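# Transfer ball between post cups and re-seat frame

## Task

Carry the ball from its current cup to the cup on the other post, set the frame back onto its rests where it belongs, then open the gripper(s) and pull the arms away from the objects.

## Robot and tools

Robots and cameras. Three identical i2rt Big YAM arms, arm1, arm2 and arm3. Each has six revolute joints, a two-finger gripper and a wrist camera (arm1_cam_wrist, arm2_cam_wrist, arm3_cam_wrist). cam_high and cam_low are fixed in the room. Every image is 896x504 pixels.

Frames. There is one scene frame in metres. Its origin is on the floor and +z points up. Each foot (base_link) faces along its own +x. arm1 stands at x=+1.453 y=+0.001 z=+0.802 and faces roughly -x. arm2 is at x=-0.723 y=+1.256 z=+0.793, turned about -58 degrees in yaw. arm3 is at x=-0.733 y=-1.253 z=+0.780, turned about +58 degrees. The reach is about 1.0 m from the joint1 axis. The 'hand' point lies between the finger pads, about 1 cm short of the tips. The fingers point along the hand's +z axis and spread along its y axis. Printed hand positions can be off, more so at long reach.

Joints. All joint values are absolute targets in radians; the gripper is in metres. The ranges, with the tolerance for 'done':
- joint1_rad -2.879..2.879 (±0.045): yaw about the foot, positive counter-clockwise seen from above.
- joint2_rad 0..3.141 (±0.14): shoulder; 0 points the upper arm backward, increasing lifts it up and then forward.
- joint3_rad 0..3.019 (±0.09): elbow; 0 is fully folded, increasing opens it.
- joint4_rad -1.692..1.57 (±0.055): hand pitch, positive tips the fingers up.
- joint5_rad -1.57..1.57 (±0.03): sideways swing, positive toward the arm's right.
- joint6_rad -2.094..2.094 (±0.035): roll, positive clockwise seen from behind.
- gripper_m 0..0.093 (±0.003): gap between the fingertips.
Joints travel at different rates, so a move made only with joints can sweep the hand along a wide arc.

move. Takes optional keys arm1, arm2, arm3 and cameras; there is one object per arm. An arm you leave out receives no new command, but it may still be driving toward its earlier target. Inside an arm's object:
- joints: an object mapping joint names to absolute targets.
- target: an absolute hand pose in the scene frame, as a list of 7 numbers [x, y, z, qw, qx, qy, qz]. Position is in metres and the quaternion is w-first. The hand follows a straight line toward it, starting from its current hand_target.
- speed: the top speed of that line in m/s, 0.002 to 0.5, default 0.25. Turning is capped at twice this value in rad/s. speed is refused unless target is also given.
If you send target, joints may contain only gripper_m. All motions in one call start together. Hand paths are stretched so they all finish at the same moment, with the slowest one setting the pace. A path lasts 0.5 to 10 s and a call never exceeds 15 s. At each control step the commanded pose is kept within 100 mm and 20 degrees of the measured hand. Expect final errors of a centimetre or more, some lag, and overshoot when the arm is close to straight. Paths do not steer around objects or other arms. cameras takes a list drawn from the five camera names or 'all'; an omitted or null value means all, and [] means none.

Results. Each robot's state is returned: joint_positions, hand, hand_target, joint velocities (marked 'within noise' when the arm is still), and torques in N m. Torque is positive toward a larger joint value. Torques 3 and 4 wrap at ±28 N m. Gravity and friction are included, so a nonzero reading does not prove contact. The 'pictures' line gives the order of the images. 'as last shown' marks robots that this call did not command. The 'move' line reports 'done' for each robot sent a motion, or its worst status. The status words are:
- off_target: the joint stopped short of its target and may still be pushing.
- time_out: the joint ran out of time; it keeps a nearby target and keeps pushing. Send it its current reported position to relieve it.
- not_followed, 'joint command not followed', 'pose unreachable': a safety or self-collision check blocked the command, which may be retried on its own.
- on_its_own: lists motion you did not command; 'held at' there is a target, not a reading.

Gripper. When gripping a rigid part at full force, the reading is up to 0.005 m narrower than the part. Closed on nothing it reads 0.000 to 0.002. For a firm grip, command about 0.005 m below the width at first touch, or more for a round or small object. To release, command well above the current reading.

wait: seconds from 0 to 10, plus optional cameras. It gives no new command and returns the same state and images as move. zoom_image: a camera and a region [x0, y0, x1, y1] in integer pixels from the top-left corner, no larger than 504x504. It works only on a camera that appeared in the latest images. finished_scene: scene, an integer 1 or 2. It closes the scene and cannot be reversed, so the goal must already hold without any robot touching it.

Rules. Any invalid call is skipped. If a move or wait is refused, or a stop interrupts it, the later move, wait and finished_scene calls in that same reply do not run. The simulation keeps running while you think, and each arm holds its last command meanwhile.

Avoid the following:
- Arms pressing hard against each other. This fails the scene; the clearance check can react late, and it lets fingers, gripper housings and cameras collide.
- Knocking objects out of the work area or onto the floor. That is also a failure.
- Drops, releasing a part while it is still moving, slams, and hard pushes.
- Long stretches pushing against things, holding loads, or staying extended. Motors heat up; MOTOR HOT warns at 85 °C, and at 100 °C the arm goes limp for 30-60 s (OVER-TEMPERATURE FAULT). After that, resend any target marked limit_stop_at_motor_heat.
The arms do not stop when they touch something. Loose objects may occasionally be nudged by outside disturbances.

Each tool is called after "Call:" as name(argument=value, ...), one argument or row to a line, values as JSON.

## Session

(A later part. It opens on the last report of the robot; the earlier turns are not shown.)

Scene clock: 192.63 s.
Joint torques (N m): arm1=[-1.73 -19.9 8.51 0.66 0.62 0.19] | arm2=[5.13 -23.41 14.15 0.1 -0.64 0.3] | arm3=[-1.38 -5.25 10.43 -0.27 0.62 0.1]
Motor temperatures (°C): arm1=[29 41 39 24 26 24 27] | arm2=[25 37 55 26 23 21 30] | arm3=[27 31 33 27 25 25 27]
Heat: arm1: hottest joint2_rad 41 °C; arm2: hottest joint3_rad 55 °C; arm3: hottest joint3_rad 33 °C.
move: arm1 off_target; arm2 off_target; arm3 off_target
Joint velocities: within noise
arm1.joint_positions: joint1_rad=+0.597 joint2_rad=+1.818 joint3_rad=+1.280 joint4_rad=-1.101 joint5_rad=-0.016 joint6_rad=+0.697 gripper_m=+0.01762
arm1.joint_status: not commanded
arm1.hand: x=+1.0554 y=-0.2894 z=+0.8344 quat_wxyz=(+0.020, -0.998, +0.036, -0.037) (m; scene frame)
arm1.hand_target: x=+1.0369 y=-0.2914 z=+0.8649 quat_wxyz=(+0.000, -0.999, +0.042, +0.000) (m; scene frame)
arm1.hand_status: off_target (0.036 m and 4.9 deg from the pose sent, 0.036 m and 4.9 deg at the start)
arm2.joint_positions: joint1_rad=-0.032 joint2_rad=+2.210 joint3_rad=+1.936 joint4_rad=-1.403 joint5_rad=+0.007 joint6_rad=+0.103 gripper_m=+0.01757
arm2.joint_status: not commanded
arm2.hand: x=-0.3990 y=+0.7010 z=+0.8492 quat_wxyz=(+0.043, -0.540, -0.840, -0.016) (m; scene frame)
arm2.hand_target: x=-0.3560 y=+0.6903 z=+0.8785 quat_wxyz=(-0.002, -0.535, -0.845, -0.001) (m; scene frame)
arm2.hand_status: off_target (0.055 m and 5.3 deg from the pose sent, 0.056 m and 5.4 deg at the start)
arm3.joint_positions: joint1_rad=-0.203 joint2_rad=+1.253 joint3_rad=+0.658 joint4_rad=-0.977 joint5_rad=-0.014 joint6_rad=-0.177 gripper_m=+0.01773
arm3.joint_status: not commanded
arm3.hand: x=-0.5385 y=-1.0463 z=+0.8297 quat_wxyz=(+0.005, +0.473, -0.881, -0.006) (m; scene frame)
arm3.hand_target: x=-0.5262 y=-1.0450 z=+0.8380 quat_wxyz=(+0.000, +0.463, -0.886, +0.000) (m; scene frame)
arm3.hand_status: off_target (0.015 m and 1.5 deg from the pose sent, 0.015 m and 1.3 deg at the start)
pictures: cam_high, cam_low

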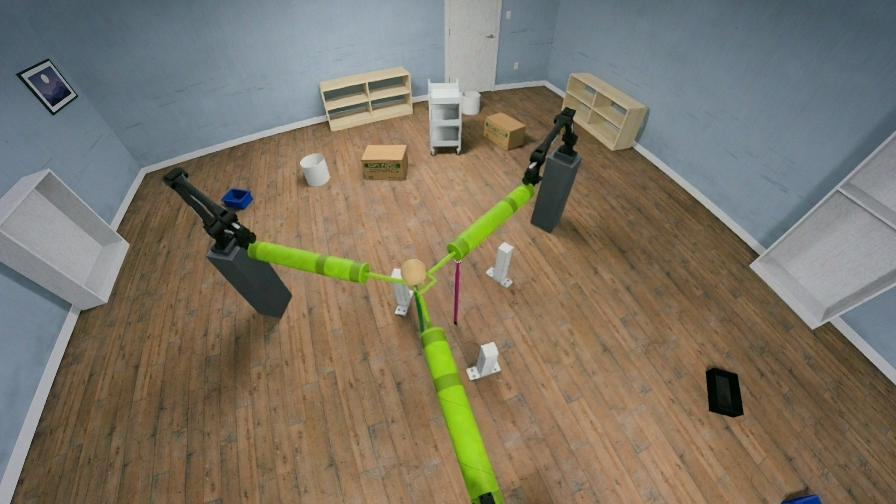

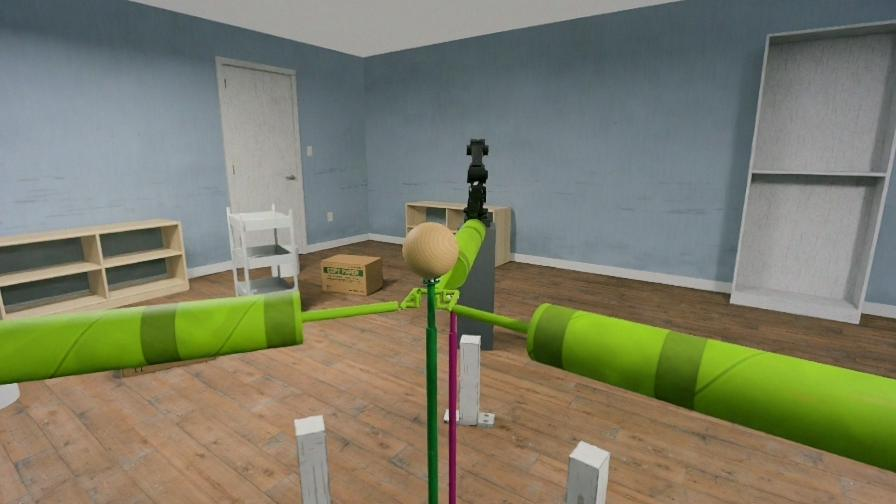

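Call:
move(
  arm1={"target":[1.030,-0.293,0.972,0,0.9991,-0.0419,0],"speed":0.07},
  arm2={"target":[-0.368,0.684,0.985,0,0.5358,0.8443,0],"speed":0.07},
  arm3={"target":[-0.534,-1.045,0.943,0,-0.4633,0.8862,0],"speed":0.07},
  cameras=["cam_high","cam_low"],
)

Call:
zoom_image(
  camera="cam_low",
  region=[360, 180, 540, 330],
)

Call:
zoom_image(
  camera="cam_high",
  region=[360, 200, 500, 310],
)

Scene clock: 206.53 s.
Joint torques (N m): arm1=[-3.6 -20.01 13.19 -0.99 1.03 0.01] | arm2=[3.43 -25.52 14.53 -0.25 -0.53 0.1] | arm3=[0.44 -7.41 13.42 -1.4 0.15 0.31]
Motor temperatures (°C): arm1=[29 41 39 24 26 24 27] | arm2=[25 38 55 26 23 22 30] | arm3=[27 30 34 27 25 25 27]
Heat: arm1: hottest joint2_rad 41 °C; arm2: hottest joint3_rad 55 °C; arm3: hottest joint3_rad 34 °C.
move: arm1 off_target; arm2 off_target; arm3 off_target
Joint velocities: within noise
arm1.joint_positions: joint1_rad=+0.614 joint2_rad=+1.735 joint3_rad=+1.408 joint4_rad=-1.326 joint5_rad=-0.025 joint6_rad=+0.714 gripper_m=+0.01762
arm1.joint_status: not commanded
arm1.hand: x=+1.0598 y=-0.2985 z=+0.9197 quat_wxyz=(+0.021, -0.998, +0.036, -0.046) (m; scene frame)
arm1.hand_target: x=+1.0333 y=-0.2915 z=+0.9713 quat_wxyz=(+0.001, -0.999, +0.043, +0.001) (m; scene frame)
arm1.hand_status: off_target (0.060 m and 5.8 deg from the pose sent, 0.140 m and 4.9 deg at the start)
arm2.joint_positions: joint1_rad=-0.033 joint2_rad=+2.197 joint3_rad=+2.151 joint4_rad=-1.646 joint5_rad=+0.006 joint6_rad=+0.103 gripper_m=+0.01757
arm2.joint_status: not commanded
arm2.hand: x=-0.3968 y=+0.6961 z=+0.9394 quat_wxyz=(+0.049, -0.540, -0.840, -0.020) (m; scene frame)
arm2.hand_target: x=-0.3705 y=+0.6881 z=+0.9853 quat_wxyz=(-0.001, -0.536, -0.844, -0.001) (m; scene frame)
arm2.hand_status: off_target (0.055 m and 6.1 deg from the pose sent, 0.140 m and 5.3 deg at the start)
arm3.joint_positions: joint1_rad=-0.209 joint2_rad=+1.140 joint3_rad=+0.815 joint4_rad=-1.278 joint5_rad=-0.003 joint6_rad=-0.182 gripper_m=+0.01773
arm3.joint_status: not commanded
arm3.hand: x=-0.5387 y=-1.0518 z=+0.9135 quat_wxyz=(+0.018, +0.472, -0.881, +0.004) (m; scene frame)
arm3.hand_target: x=-0.5343 y=-1.0454 z=+0.9419 quat_wxyz=(-0.001, +0.464, -0.886, -0.001) (m; scene frame)
arm3.hand_status: off_target (0.031 m and 2.4 deg from the pose sent, 0.113 m and 1.5 deg at the start)
pictures: cam_high, cam_low

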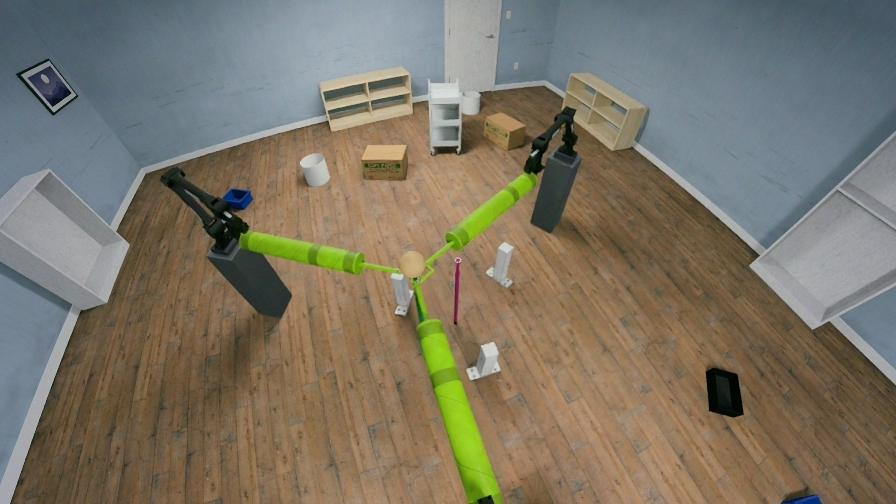

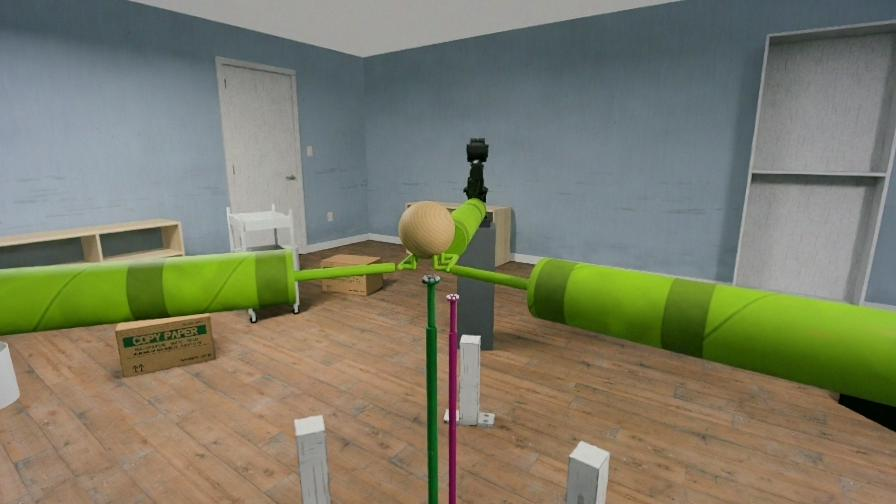

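Scaled by 2.800 from the camera's 896x504 image, which has a finer 1280x720 frame.

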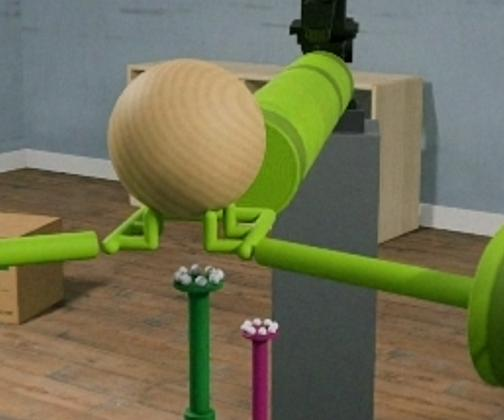

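Scaled by 3.600 from the camera's 896x504 image, which has a finer 1280x720 frame.

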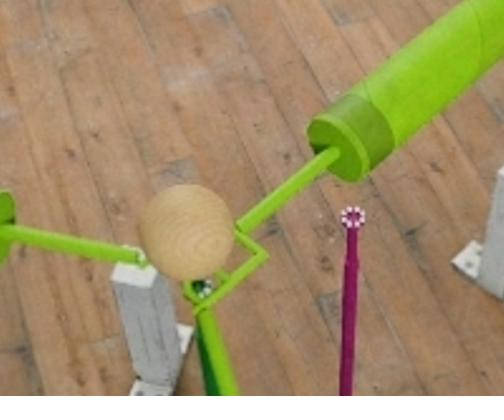

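Call:
move(
  arm1={"target":[0.893,-0.013,0.970,0,0.9991,-0.0419,0],"speed":0.1},
  arm2={"target":[-0.508,0.976,0.960,0,0.5358,0.8443,0],"speed":0.1},
  arm3={"target":[-0.669,-0.768,0.948,0,-0.4633,0.8862,0],"speed":0.1},
  cameras=["cam_high","cam_low"],
)

Call:
zoom_image(
  camera="cam_low",
  region=[360, 180, 540, 330],
)

Call:
zoom_image(
  camera="cam_high",
  region=[380, 180, 520, 290],
)

Scene clock: 226.17 s.
Joint torques (N m): arm1=[-3.19 -18.61 14.61 -0.12 0.04 0.01] | arm2=[4.19 -14.15 8.21 0.29 -0.55 0.22] | arm3=[0.32 -12.81 13.41 -1.43 0.36 0.28]
Motor temperatures (°C): arm1=[29 39 42 24 27 24 27] | arm2=[25 41 57 26 23 22 30] | arm3=[27 30 38 27 25 25 27]
Heat: arm1: hottest joint3_rad 42 °C; arm2: hottest joint3_rad 57 °C; arm3: hottest joint3_rad 38 °C.
move: arm1 off_target; arm2 off_target; arm3 off_target
Joint velocities: within noise
arm1.joint_positions: joint1_rad=+0.018 joint2_rad=+1.819 joint3_rad=+1.548 joint4_rad=-1.390 joint5_rad=-0.007 joint6_rad=+0.123 gripper_m=+0.01762
arm1.joint_status: not commanded
arm1.hand: x=+0.9254 y=-0.0259 z=+0.9293 quat_wxyz=(+0.005, -0.998, +0.038, -0.051) (m; scene frame)
arm1.hand_target: x=+0.8970 y=-0.0127 z=+0.9708 quat_wxyz=(+0.001, -0.999, +0.042, +0.001) (m; scene frame)
arm1.hand_status: off_target (0.054 m and 5.9 deg from the pose sent, 0.334 m and 5.8 deg at the start)
arm2.joint_positions: joint1_rad=+0.055 joint2_rad=+1.364 joint3_rad=+1.022 joint4_rad=-1.314 joint5_rad=+0.005 joint6_rad=+0.188 gripper_m=+0.01757
arm2.joint_status: not commanded
arm2.hand: x=-0.5229 y=+0.9727 z=+0.9405 quat_wxyz=(+0.034, -0.540, -0.841, -0.009) (m; scene frame)
arm2.hand_target: x=-0.5087 y=+0.9763 z=+0.9597 quat_wxyz=(+0.000, -0.535, -0.845, -0.001) (m; scene frame)
arm2.hand_status: off_target (0.025 m and 4.1 deg from the pose sent, 0.302 m and 6.1 deg at the start)
arm3.joint_positions: joint1_rad=+0.426 joint2_rad=+1.645 joint3_rad=+1.351 joint4_rad=-1.285 joint5_rad=-0.004 joint6_rad=+0.455 gripper_m=+0.01773
arm3.joint_status: not commanded
arm3.hand: x=-0.6691 y=-0.7760 z=+0.9241 quat_wxyz=(+0.006, +0.472, -0.882, +0.003) (m; scene frame)
arm3.hand_target: x=-0.6691 y=-0.7687 z=+0.9477 quat_wxyz=(+0.000, +0.463, -0.886, -0.001) (m; scene frame)
arm3.hand_status: off_target (0.025 m and 1.4 deg from the pose sent, 0.314 m and 2.4 deg at the start)
pictures: cam_high, cam_low

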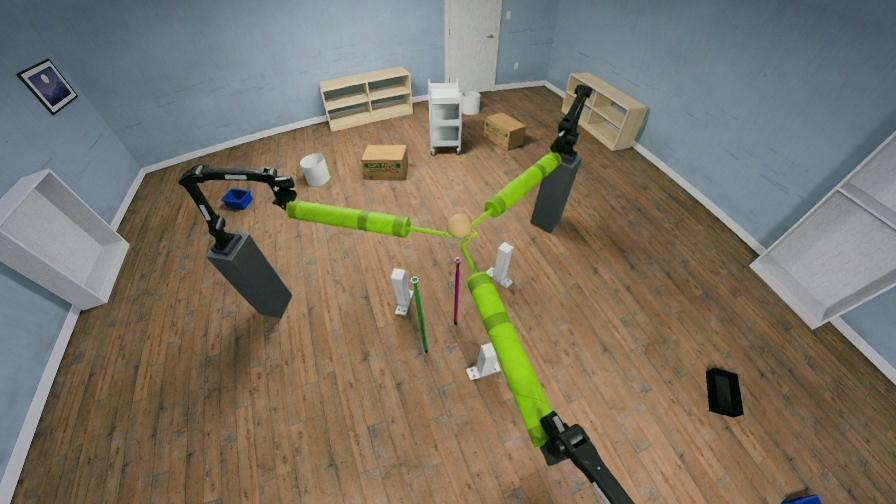

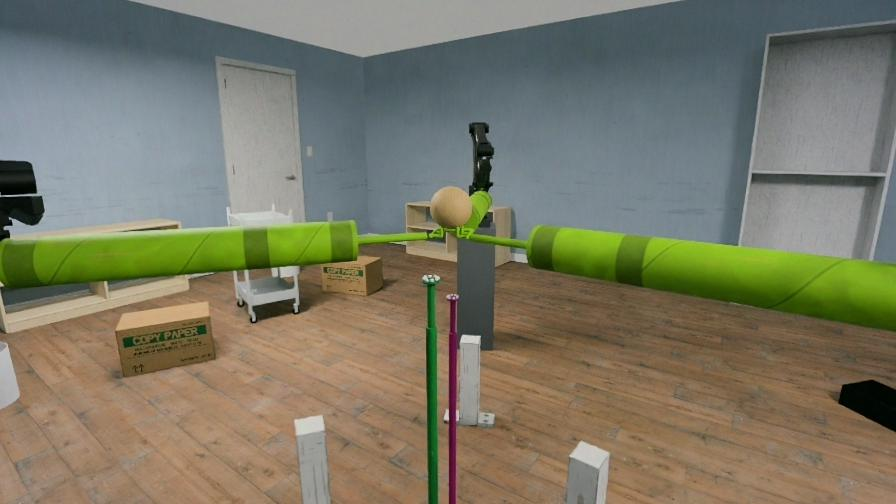

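Scaled by 2.800 from the camera's 896x504 image, which has a finer 1280x720 frame.

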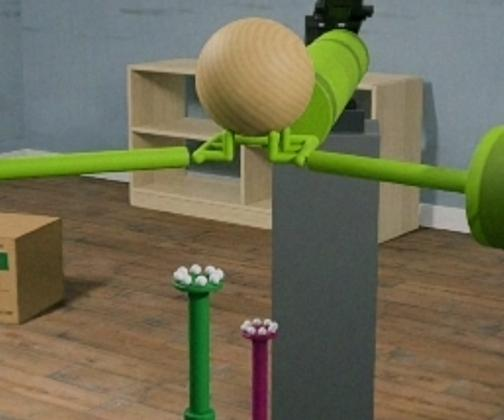

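Scaled by 3.600 from the camera's 896x504 image, which has a finer 1280x720 frame.

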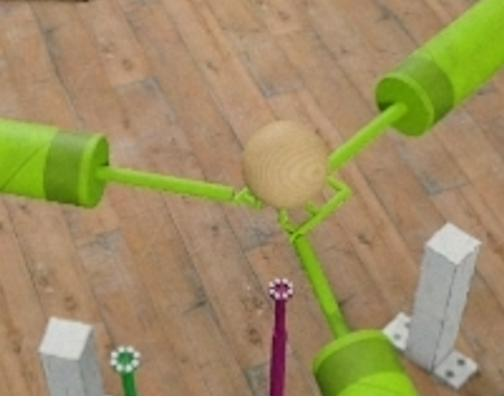

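Call:
move(
  arm1={"target":[0.901,-0.021,0.795,0,0.9991,-0.0419,0],"speed":0.12},
  arm2={"target":[-0.497,0.968,0.785,0,0.5358,0.8443,0],"speed":0.12},
  arm3={"target":[-0.660,-0.775,0.775,0,-0.4633,0.8862,0],"speed":0.12},
  cameras=["cam_high","cam_low"],
)

Call:
zoom_image(
  camera="cam_low",
  region=[390, 220, 510, 320],
)

Call:
zoom_image(
  camera="cam_high",
  region=[410, 210, 510, 290],
)

Scene clock: 251.87 s.
Joint torques (N m): arm1=[-1.61 -20.84 8.51 1.03 0.05 0.17] | arm2=[3.6 -12.45 6.24 0.87 -0.57 0.17] | arm3=[-0.91 -13.92 7.69 0.1 0.41 0.1]
Motor temperatures (°C): arm1=[29 39 48 24 26 24 27] | arm2=[25 39 48 26 23 22 30] | arm3=[27 31 45 27 24 25 28]
Heat: arm1: hottest joint3_rad 48 °C; arm2: hottest joint3_rad 48 °C; arm3: hottest joint3_rad 45 °C.
move: arm1 off_target; arm2 off_target; arm3 done
Joint velocities: within noise
arm1.joint_positions: joint1_rad=+0.017 joint2_rad=+2.000 joint3_rad=+1.354 joint4_rad=-1.001 joint5_rad=-0.009 joint6_rad=+0.123 gripper_m=+0.01762
arm1.joint_status: not commanded
arm1.hand: x=+0.9259 y=-0.0243 z=+0.7674 quat_wxyz=(+0.003, -0.998, +0.039, -0.043) (m; scene frame)
arm1.hand_target: x=+0.9021 y=-0.0210 z=+0.7957 quat_wxyz=(+0.000, -0.999, +0.042, +0.000) (m; scene frame)
arm1.hand_status: off_target (0.037 m and 5.0 deg from the pose sent, 0.137 m and 5.9 deg at the start)
arm2.joint_positions: joint1_rad=+0.074 joint2_rad=+1.614 joint3_rad=+0.795 joint4_rad=-0.814 joint5_rad=+0.006 joint6_rad=+0.207 gripper_m=+0.01757
arm2.joint_status: not commanded
arm2.hand: x=-0.5155 y=+0.9726 z=+0.7801 quat_wxyz=(+0.024, -0.540, -0.842, -0.004) (m; scene frame)
arm2.hand_target: x=-0.4973 y=+0.9685 z=+0.7855 quat_wxyz=(+0.000, -0.536, -0.844, -0.001) (m; scene frame)
arm2.hand_status: off_target (0.020 m and 2.8 deg from the pose sent, 0.158 m and 4.1 deg at the start)
arm3.joint_positions: joint1_rad=+0.419 joint2_rad=+1.835 joint3_rad=+1.154 joint4_rad=-0.890 joint5_rad=-0.005 joint6_rad=+0.451 gripper_m=+0.01773
arm3.joint_status: not commanded
arm3.hand: x=-0.6661 y=-0.7747 z=+0.7700 quat_wxyz=(+0.004, +0.471, -0.882, -0.001) (m; scene frame)
arm3.hand_target: x=-0.6601 y=-0.7750 z=+0.7750 quat_wxyz=(+0.000, +0.463, -0.886, +0.000) (m; scene frame)
arm3.hand_status: done (0.008 m and 1.0 deg from the pose sent, 0.149 m and 1.4 deg at the start)
pictures: cam_high, cam_low

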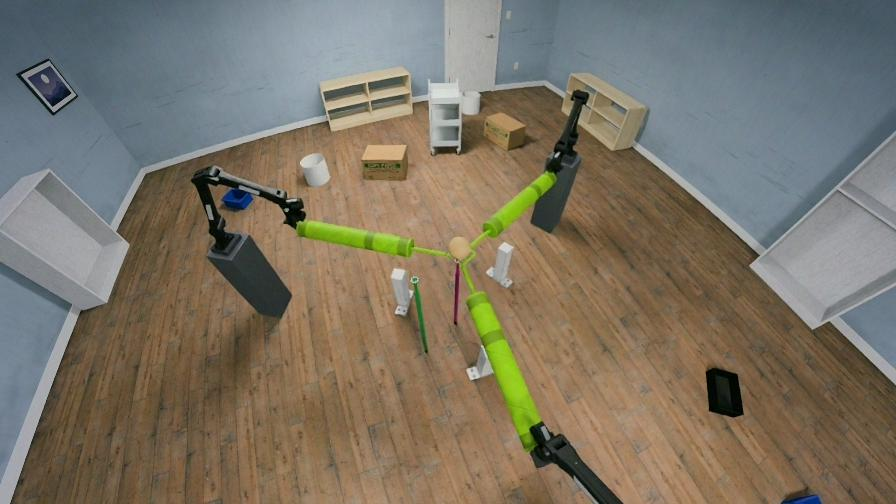

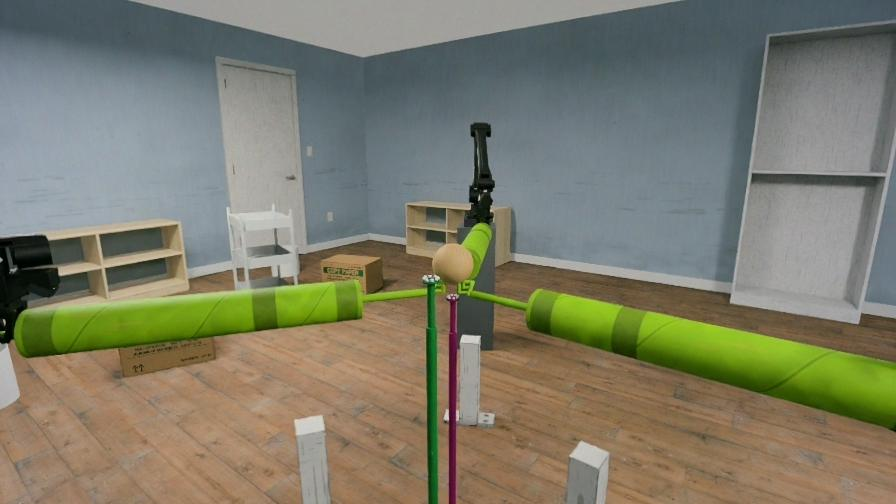

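Scaled by 4.200 from the camera's 896x504 image, which has a finer 1280x720 frame.

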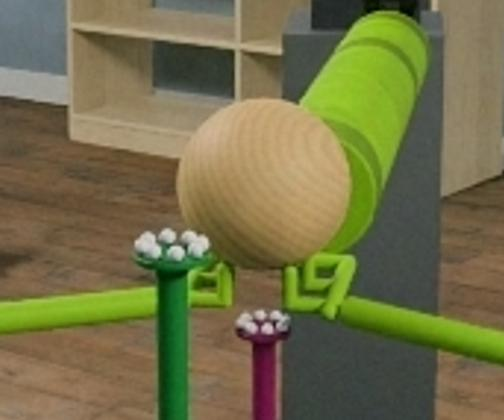

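Scaled by 5.040 from the camera's 896x504 image, which has a finer 1280x720 frame.

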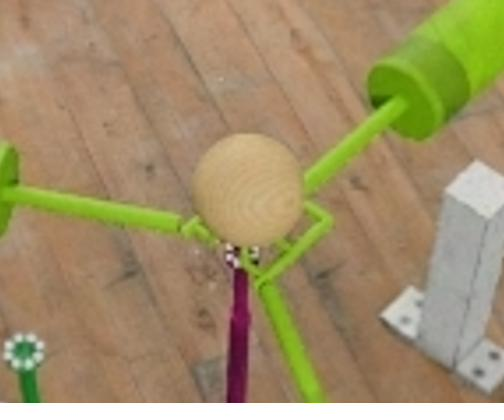

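Call:
move(
  arm1={"target":[0.910,-0.026,0.768,0,0.9991,-0.0419,0],"speed":0.1},
  arm2={"target":[-0.488,0.963,0.758,0,0.5358,0.8443,0],"speed":0.1},
  arm3={"target":[-0.653,-0.780,0.743,0,-0.4633,0.8862,0],"speed":0.1},
  cameras=["cam_high","cam_low"],
)

Call:
zoom_image(
  camera="cam_low",
  region=[400, 230, 500, 320],
)

Call:
zoom_image(
  camera="cam_high",
  region=[420, 220, 500, 290],
)

Scene clock: 268.17 s.
Joint torques (N m): arm1=[-0.91 -20.66 7.9 1.06 0.07 0.27] | arm2=[3.55 -12.81 6.22 0.79 -0.55 0.17] | arm3=[-0.67 -13.74 6.97 0.12 0.3 0.13]
Motor temperatures (°C): arm1=[29 42 45 24 26 24 27] | arm2=[25 39 46 26 23 22 30] | arm3=[26 31 43 27 24 25 28]
Heat: arm1: hottest joint3_rad 45 °C; arm2: hottest joint3_rad 46 °C; arm3: hottest joint3_rad 43 °C.
move: arm1 off_target; arm2 off_target; arm3 done
Joint velocities: within noise
arm1.joint_positions: joint1_rad=+0.019 joint2_rad=+2.021 joint3_rad=+1.309 joint4_rad=-0.930 joint5_rad=-0.010 joint6_rad=+0.123 gripper_m=+0.01762
arm1.joint_status: not commanded
arm1.hand: x=+0.9344 y=-0.0251 z=+0.7428 quat_wxyz=(+0.003, -0.998, +0.038, -0.041) (m; scene frame)
arm1.hand_target: x=+0.9110 y=-0.0260 z=+0.7686 quat_wxyz=(+0.000, -0.999, +0.042, +0.000) (m; scene frame)
arm1.hand_status: off_target (0.035 m and 4.7 deg from the pose sent, 0.016 m and 5.0 deg at the start)
arm2.joint_positions: joint1_rad=+0.087 joint2_rad=+1.692 joint3_rad=+0.795 joint4_rad=-0.736 joint5_rad=+0.006 joint6_rad=+0.217 gripper_m=+0.01757
arm2.joint_status: not commanded
arm2.hand: x=-0.5076 y=+0.9696 z=+0.7530 quat_wxyz=(+0.024, -0.539, -0.842, -0.003) (m; scene frame)
arm2.hand_target: x=-0.4882 y=+0.9634 z=+0.7586 quat_wxyz=(+0.000, -0.536, -0.844, -0.001) (m; scene frame)
arm2.hand_status: off_target (0.021 m and 2.8 deg from the pose sent, 0.036 m and 2.8 deg at the start)
arm3.joint_positions: joint1_rad=+0.401 joint2_rad=+1.880 joint3_rad=+1.125 joint4_rad=-0.808 joint5_rad=-0.002 joint6_rad=+0.431 gripper_m=+0.01773
arm3.joint_status: not commanded
arm3.hand: x=-0.6573 y=-0.7778 z=+0.7407 quat_wxyz=(+0.001, +0.471, -0.882, -0.003) (m; scene frame)
arm3.hand_target: x=-0.6530 y=-0.7800 z=+0.7430 quat_wxyz=(+0.000, +0.463, -0.886, +0.000) (m; scene frame)
arm3.hand_status: done (0.005 m and 1.1 deg from the pose sent, 0.030 m and 1.0 deg at the start)
pictures: cam_high, cam_low

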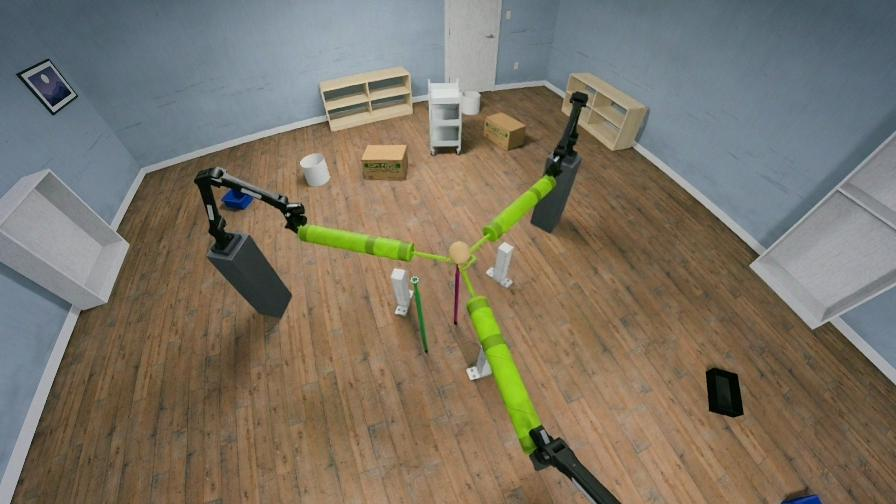

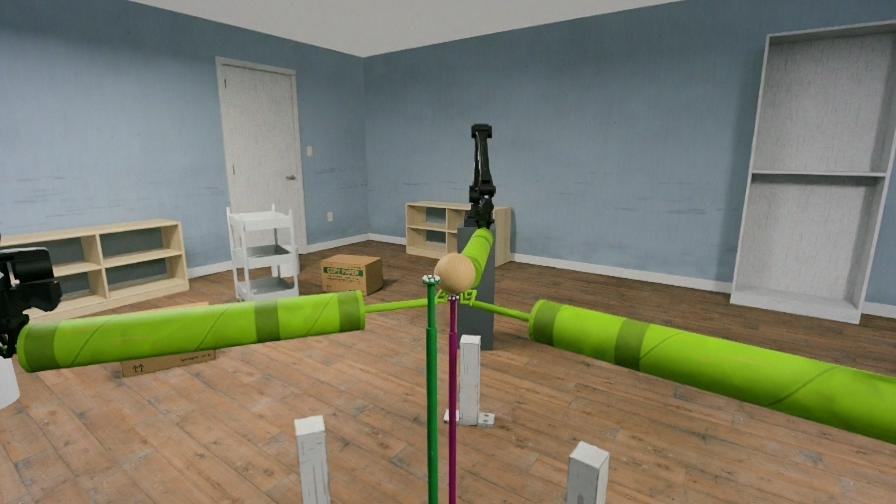

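Scaled by 5.040 from the camera's 896x504 image, which has a finer 1280x720 frame.

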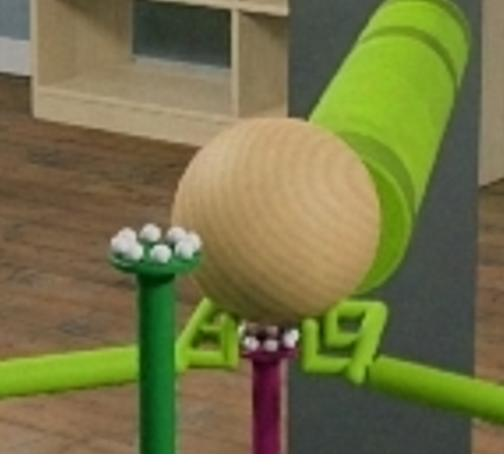

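Scaled by 6.300 from the camera's 896x504 image, which has a finer 1280x720 frame.

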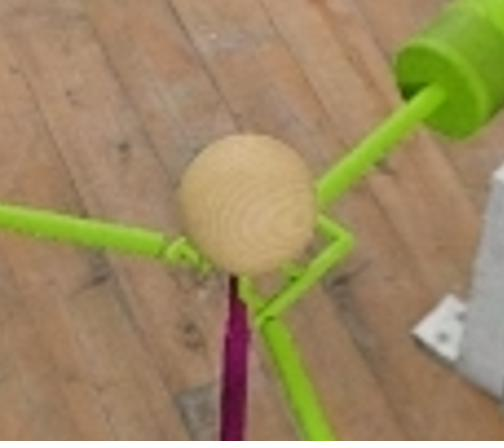

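Call:
move(
  arm1={"target":[0.904,-0.038,0.763,0,0.9991,-0.0419,0],"speed":0.1},
  arm2={"target":[-0.494,0.952,0.751,0,0.5358,0.8443,0],"speed":0.1},
  arm3={"target":[-0.658,-0.790,0.737,0,-0.4633,0.8862,0],"speed":0.1},
  cameras=["cam_high","cam_low"],
)

Call:
zoom_image(
  camera="cam_low",
  region=[420, 240, 490, 310],
)

Call:
zoom_image(
  camera="cam_high",
  region=[420, 220, 500, 290],
)

Scene clock: 277.50 s.
Joint torques (N m): arm1=[-0.5 -20.72 9.33 0.65 0.07 0.3] | arm2=[1.55 -12.34 6.86 0.25 -0.5 -0.1] | arm3=[-0.09 -14.27 6.09 -0.06 0.3 0.2]
Motor temperatures (°C): arm1=[29 40 43 24 26 24 27] | arm2=[25 38 45 26 23 22 30] | arm3=[26 32 41 27 24 25 28]
Heat: arm1: hottest joint3_rad 43 °C; arm2: hottest joint3_rad 45 °C; arm3: hottest joint3_rad 41 °C.
move: arm1 off_target; arm2 off_target; arm3 done
Joint velocities: within noise
arm1.joint_positions: joint1_rad=+0.035 joint2_rad=+2.032 joint3_rad=+1.309 joint4_rad=-0.919 joint5_rad=-0.010 joint6_rad=+0.141 gripper_m=+0.01762
arm1.joint_status: not commanded
arm1.hand: x=+0.9344 y=-0.0334 z=+0.7368 quat_wxyz=(+0.003, -0.998, +0.039, -0.041) (m; scene frame)
arm1.hand_target: x=+0.9055 y=-0.0379 z=+0.7640 quat_wxyz=(+0.000, -0.999, +0.042, +0.000) (m; scene frame)
arm1.hand_status: off_target (0.040 m and 4.8 deg from the pose sent, 0.039 m and 4.7 deg at the start)
arm2.joint_positions: joint1_rad=+0.078 joint2_rad=+1.711 joint3_rad=+0.795 joint4_rad=-0.702 joint5_rad=+0.006 joint6_rad=+0.213 gripper_m=+0.01757
arm2.joint_status: not commanded
arm2.hand: x=-0.5073 y=+0.9639 z=+0.7461 quat_wxyz=(+0.017, -0.541, -0.841, -0.001) (m; scene frame)
arm2.hand_target: x=-0.4942 y=+0.9523 z=+0.7514 quat_wxyz=(+0.000, -0.536, -0.844, +0.000) (m; scene frame)
arm2.hand_status: off_target (0.018 m and 2.1 deg from the pose sent, 0.022 m and 2.8 deg at the start)
arm3.joint_positions: joint1_rad=+0.401 joint2_rad=+1.880 joint3_rad=+1.096 joint4_rad=-0.775 joint5_rad=-0.002 joint6_rad=+0.431 gripper_m=+0.01773
arm3.joint_status: not commanded
arm3.hand: x=-0.6583 y=-0.7842 z=+0.7329 quat_wxyz=(-0.001, +0.471, -0.882, -0.005) (m; scene frame)
arm3.hand_target: x=-0.6580 y=-0.7900 z=+0.7368 quat_wxyz=(+0.000, +0.463, -0.886, +0.000) (m; scene frame)
arm3.hand_status: done (0.007 m and 1.1 deg from the pose sent, 0.013 m and 1.1 deg at the start)
pictures: cam_high, cam_low

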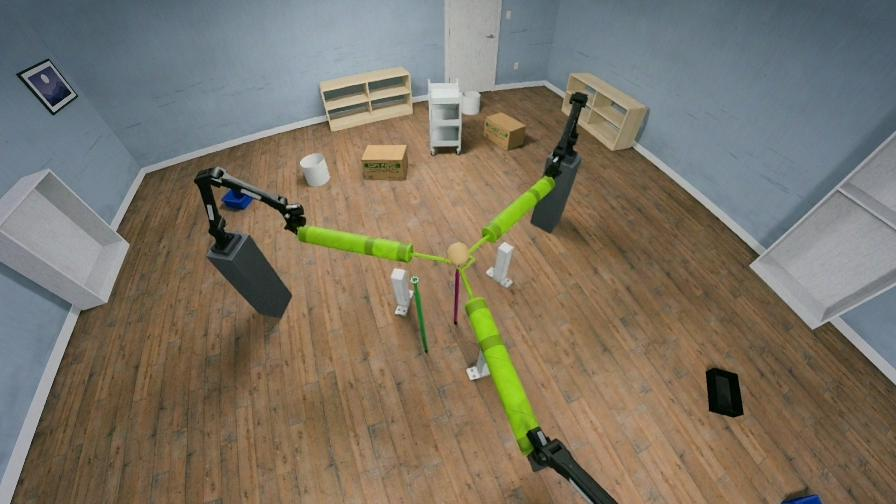

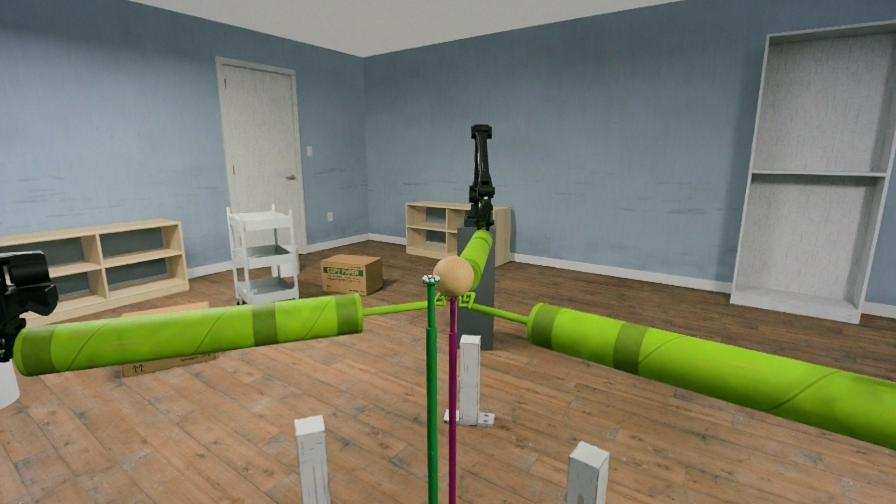

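Scaled by 7.200 from the camera's 896x504 image, which has a finer 1280x720 frame.

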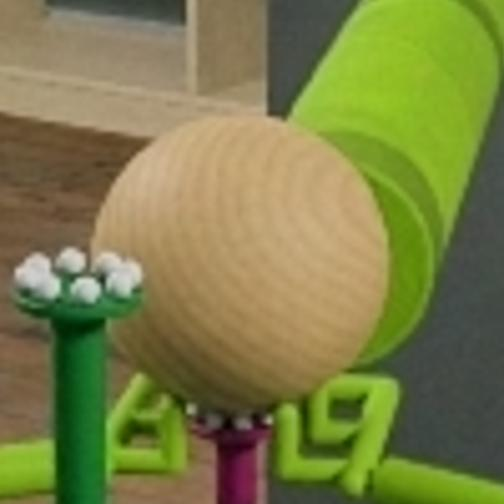

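Scaled by 6.300 from the camera's 896x504 image, which has a finer 1280x720 frame.

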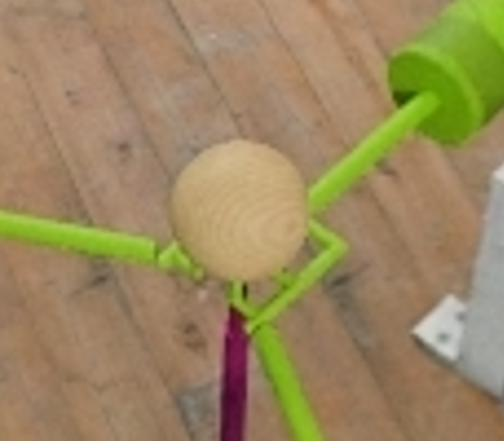

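Call:
move(
  arm1={"target":[0.905,-0.036,0.660,0,0.9991,-0.0419,0],"speed":0.06},
  arm2={"target":[-0.496,0.956,0.651,0,0.5358,0.8443,0],"speed":0.06},
  arm3={"target":[-0.659,-0.788,0.635,0,-0.4633,0.8862,0],"speed":0.06},
  cameras=["cam_high","cam_low"],
)

Call:
zoom_image(
  camera="cam_low",
  region=[400, 230, 500, 350],
)

Call:
zoom_image(
  camera="cam_high",
  region=[420, 220, 500, 290],
)

Scene clock: 288.20 s.
Joint torques (N m): arm1=[-1.08 -20.48 6.89 1.01 0.09 0.23] | arm2=[1.79 -13.8 3.41 0.76 -0.5 -0.06] | arm3=[0.03 -13.57 5.49 0.28 0.27 0.23]
Motor temperatures (°C): arm1=[29 41 42 24 26 24 27] | arm2=[25 38 43 26 23 22 30] | arm3=[26 32 38 27 24 25 28]
Heat: arm1: hottest joint3_rad 42 °C; arm2: hottest joint3_rad 43 °C; arm3: hottest joint3_rad 38 °C.
move: arm1 off_target; arm2 done; arm3 done
Joint velocities: within noise
arm1.joint_positions: joint1_rad=+0.041 joint2_rad=+2.218 joint3_rad=+1.306 joint4_rad=-0.723 joint5_rad=-0.010 joint6_rad=+0.146 gripper_m=+0.01762
arm1.joint_status: not commanded
arm1.hand: x=+0.9333 y=-0.0357 z=+0.6396 quat_wxyz=(+0.003, -0.999, +0.038, -0.038) (m; scene frame)
arm1.hand_target: x=+0.9058 y=-0.0360 z=+0.6608 quat_wxyz=(+0.000, -0.999, +0.042, +0.000) (m; scene frame)
arm1.hand_status: off_target (0.035 m and 4.4 deg from the pose sent, 0.082 m and 4.8 deg at the start)
arm2.joint_positions: joint1_rad=+0.078 joint2_rad=+1.972 joint3_rad=+0.786 joint4_rad=-0.427 joint5_rad=+0.006 joint6_rad=+0.213 gripper_m=+0.01757
arm2.joint_status: not commanded
arm2.hand: x=-0.5051 y=+0.9605 z=+0.6517 quat_wxyz=(+0.014, -0.541, -0.841, +0.000) (m; scene frame)
arm2.hand_target: x=-0.4961 y=+0.9562 z=+0.6512 quat_wxyz=(+0.000, -0.536, -0.844, +0.000) (m; scene frame)
arm2.hand_status: done (0.010 m and 1.8 deg from the pose sent, 0.096 m and 2.1 deg at the start)
arm3.joint_positions: joint1_rad=+0.401 joint2_rad=+2.081 joint3_rad=+1.073 joint4_rad=-0.552 joint5_rad=-0.002 joint6_rad=+0.431 gripper_m=+0.01773
arm3.joint_status: not commanded
arm3.hand: x=-0.6589 y=-0.7872 z=+0.6367 quat_wxyz=(-0.001, +0.471, -0.882, -0.004) (m; scene frame)
arm3.hand_target: x=-0.6589 y=-0.7880 z=+0.6350 quat_wxyz=(+0.000, +0.463, -0.886, +0.000) (m; scene frame)
arm3.hand_status: done (0.002 m and 1.1 deg from the pose sent, 0.098 m and 1.1 deg at the start)
pictures: cam_high, cam_low

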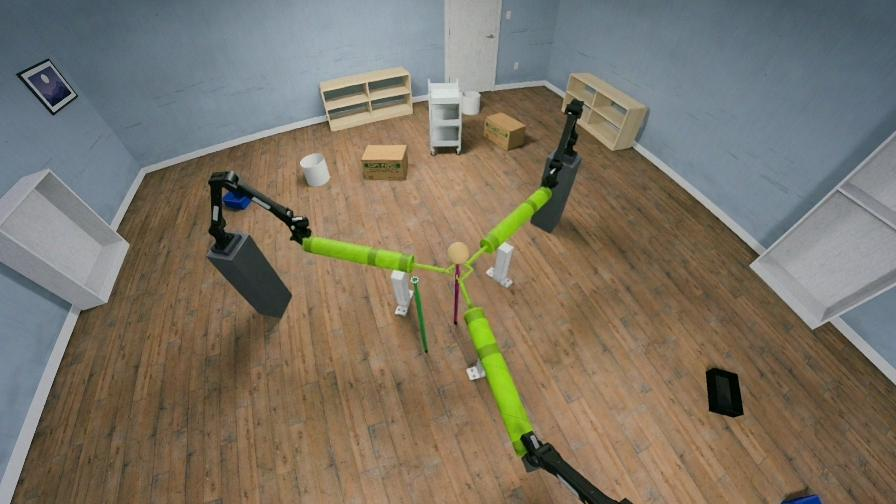

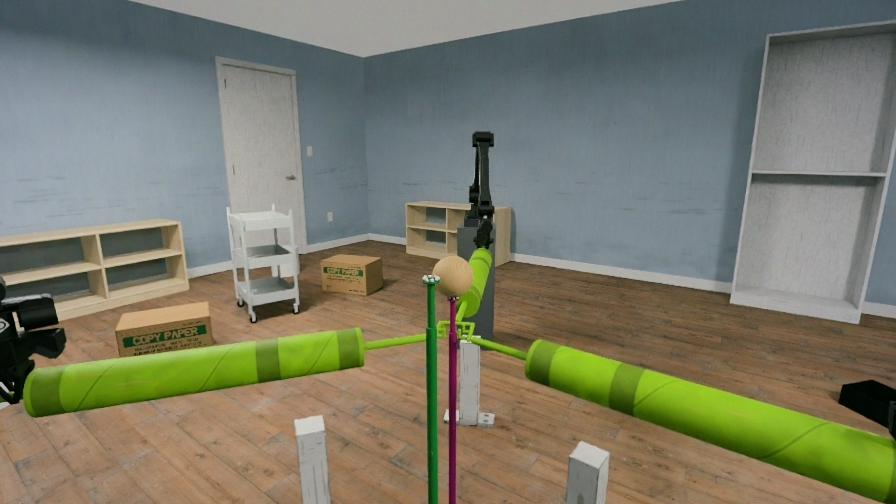

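Scaled by 4.200 from the camera's 896x504 image, which has a finer 1280x720 frame.

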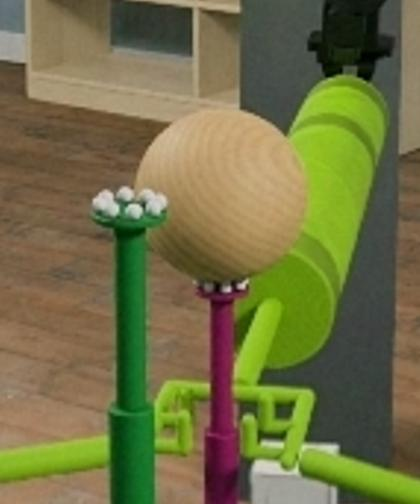

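Scaled by 6.300 from the camera's 896x504 image, which has a finer 1280x720 frame.

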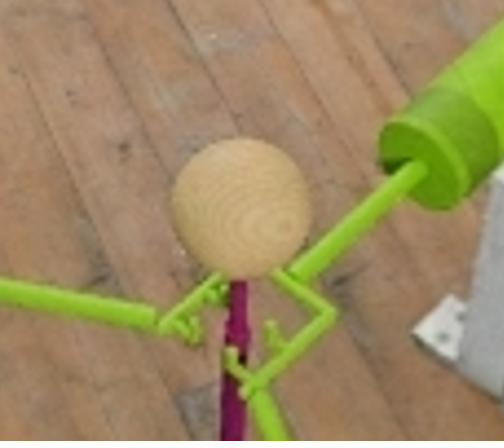

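Call:
move(
  arm1={"target":[0.860,0.050,0.660,0,0.9991,-0.0419,0],"speed":0.08},
  arm2={"target":[-0.546,1.039,0.649,0,0.5358,0.8443,0],"speed":0.08},
  arm3={"target":[-0.706,-0.705,0.635,0,-0.4633,0.8862,0],"speed":0.08},
  cameras=["cam_low"],
)

Call:
move(
  arm1={"target":[0.860,0.050,0.545,0,0.9991,-0.0419,0],"speed":0.1},
  arm2={"target":[-0.546,1.039,0.530,0,0.5358,0.8443,0],"speed":0.1},
  arm3={"target":[-0.706,-0.705,0.515,0,-0.4633,0.8862,0],"speed":0.1},
  cameras=["cam_high","cam_low"],
)

Scene clock: 301.23 s.
Joint torques (N m): arm1=[-1.96 -21.89 9.03 -0.08 -0.13 0.11] | arm2=[2.49 -13.57 0.4 0.2 -0.33 0.12] | arm3=[0.97 -15.56 8.49 -0.66 0.17 0.35]
Motor temperatures (°C): arm1=[29 41 40 24 26 24 28] | arm2=[25 37 40 26 23 21 30] | arm3=[26 33 37 27 24 25 28]
Heat: arm1: hottest joint2_rad 41 °C; arm2: hottest joint3_rad 40 °C; arm3: hottest joint3_rad 37 °C.
move: arm1 off_target; arm2 done; arm3 done
Joint velocities: within noise
arm1.joint_positions: joint1_rad=-0.100 joint2_rad=+2.293 joint3_rad=+1.456 joint4_rad=-0.784 joint5_rad=-0.005 joint6_rad=+0.008 gripper_m=+0.01762
arm1.joint_status: not commanded
arm1.hand: x=+0.8895 y=+0.0420 z=+0.6362 quat_wxyz=(+0.001, -0.999, +0.040, -0.030) (m; scene frame)
arm1.hand_target: x=+0.8613 y=+0.0500 z=+0.6609 quat_wxyz=(+0.000, -0.999, +0.042, +0.000) (m; scene frame)
arm1.hand_status: off_target (0.039 m and 3.5 deg from the pose sent, 0.115 m and 4.4 deg at the start)
arm2.joint_positions: joint1_rad=+0.107 joint2_rad=+1.911 joint3_rad=+0.536 joint4_rad=-0.232 joint5_rad=+0.001 joint6_rad=+0.232 gripper_m=+0.01757
arm2.joint_status: not commanded
arm2.hand: x=-0.5505 y=+1.0361 z=+0.6419 quat_wxyz=(+0.011, -0.536, -0.844, -0.001) (m; scene frame)
arm2.hand_target: x=-0.5461 y=+1.0388 z=+0.6486 quat_wxyz=(+0.000, -0.536, -0.844, +0.000) (m; scene frame)
arm2.hand_status: done (0.009 m and 1.3 deg from the pose sent, 0.089 m and 1.8 deg at the start)
arm3.joint_positions: joint1_rad=+0.499 joint2_rad=+2.199 joint3_rad=+1.309 joint4_rad=-0.670 joint5_rad=+0.002 joint6_rad=+0.529 gripper_m=+0.01773
arm3.joint_status: not commanded
arm3.hand: x=-0.7004 y=-0.7125 z=+0.6318 quat_wxyz=(-0.001, +0.472, -0.882, -0.003) (m; scene frame)
arm3.hand_target: x=-0.7060 y=-0.7051 z=+0.6352 quat_wxyz=(+0.000, +0.463, -0.886, -0.001) (m; scene frame)
arm3.hand_status: done (0.010 m and 1.1 deg from the pose sent, 0.095 m and 1.1 deg at the start)
pictures: cam_low

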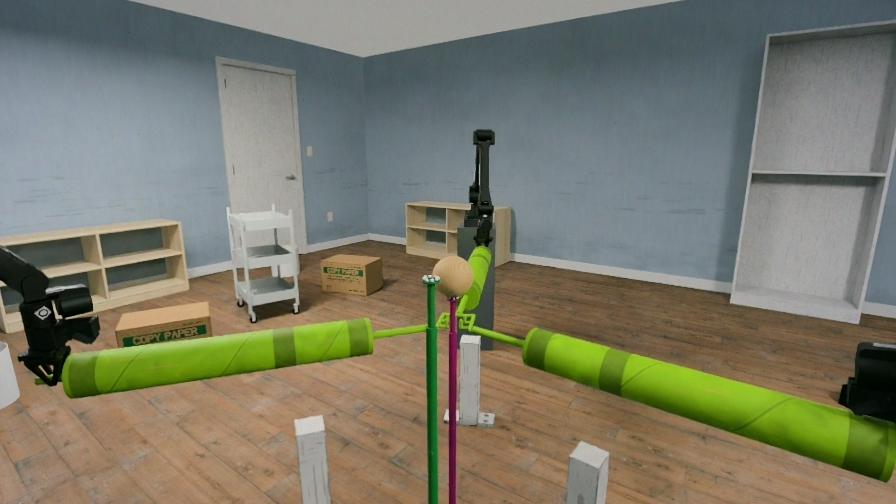

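Scene clock: 303.17 s.
Joint torques (N m): arm1=[-1.79 -22.65 6.89 0.44 -0.14 0.14] | arm2=[2.2 -11.99 -0.77 0.55 -0.23 0.11] | arm3=[0.91 -16.56 6.41 0.09 0.1 0.35]
Motor temperatures (°C): arm1=[29 41 40 24 26 24 28] | arm2=[25 37 39 26 23 21 30] | arm3=[26 33 36 27 24 25 28]
Heat: arm1: hottest joint2_rad 41 °C; arm2: hottest joint3_rad 39 °C; arm3: hottest joint3_rad 36 °C.
move: arm1 off_target; arm2 done; arm3 done
Joint velocities: within noise
arm1.joint_positions: joint1_rad=-0.100 joint2_rad=+2.524 joint3_rad=+1.538 joint4_rad=-0.633 joint5_rad=-0.005 joint6_rad=+0.007 gripper_m=+0.01762
arm1.joint_status: not commanded
arm1.hand: x=+0.8888 y=+0.0432 z=+0.5257 quat_wxyz=(+0.001, -0.999, +0.040, -0.030) (m; scene frame)
arm1.hand_target: x=+0.8607 y=+0.0500 z=+0.5458 quat_wxyz=(+0.000, -0.999, +0.042, +0.000) (m; scene frame)
arm1.hand_status: off_target (0.035 m and 3.5 deg from the pose sent, 0.096 m and 3.5 deg at the start)
arm2.joint_positions: joint1_rad=+0.112 joint2_rad=+2.323 joint3_rad=+0.622 joint4_rad=+0.108 joint5_rad=-0.002 joint6_rad=+0.235 gripper_m=+0.01757
arm2.joint_status: not commanded
arm2.hand: x=-0.5500 y=+1.0376 z=+0.5335 quat_wxyz=(+0.004, -0.536, -0.844, +0.000) (m; scene frame)
arm2.hand_target: x=-0.5461 y=+1.0390 z=+0.5301 quat_wxyz=(+0.000, -0.536, -0.844, +0.000) (m; scene frame)
arm2.hand_status: done (0.006 m and 0.4 deg from the pose sent, 0.112 m and 1.3 deg at the start)
arm3.joint_positions: joint1_rad=+0.499 joint2_rad=+2.457 joint3_rad=+1.391 joint4_rad=-0.506 joint5_rad=+0.003 joint6_rad=+0.529 gripper_m=+0.01773
arm3.joint_status: not commanded
arm3.hand: x=-0.7005 y=-0.7127 z=+0.5148 quat_wxyz=(+0.001, +0.472, -0.882, +0.002) (m; scene frame)
arm3.hand_target: x=-0.7060 y=-0.7050 z=+0.5152 quat_wxyz=(+0.000, +0.464, -0.886, +0.000) (m; scene frame)
arm3.hand_status: done (0.009 m and 1.1 deg from the pose sent, 0.117 m and 1.1 deg at the start)
pictures: cam_high, cam_low

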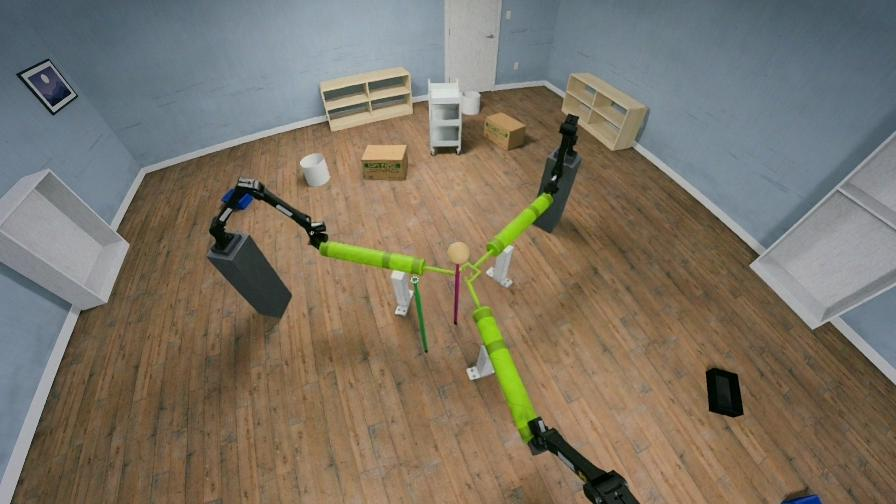

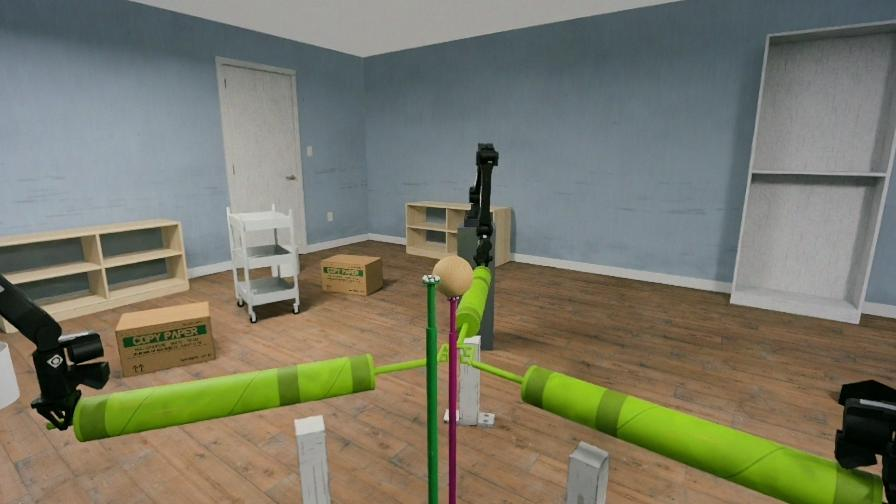

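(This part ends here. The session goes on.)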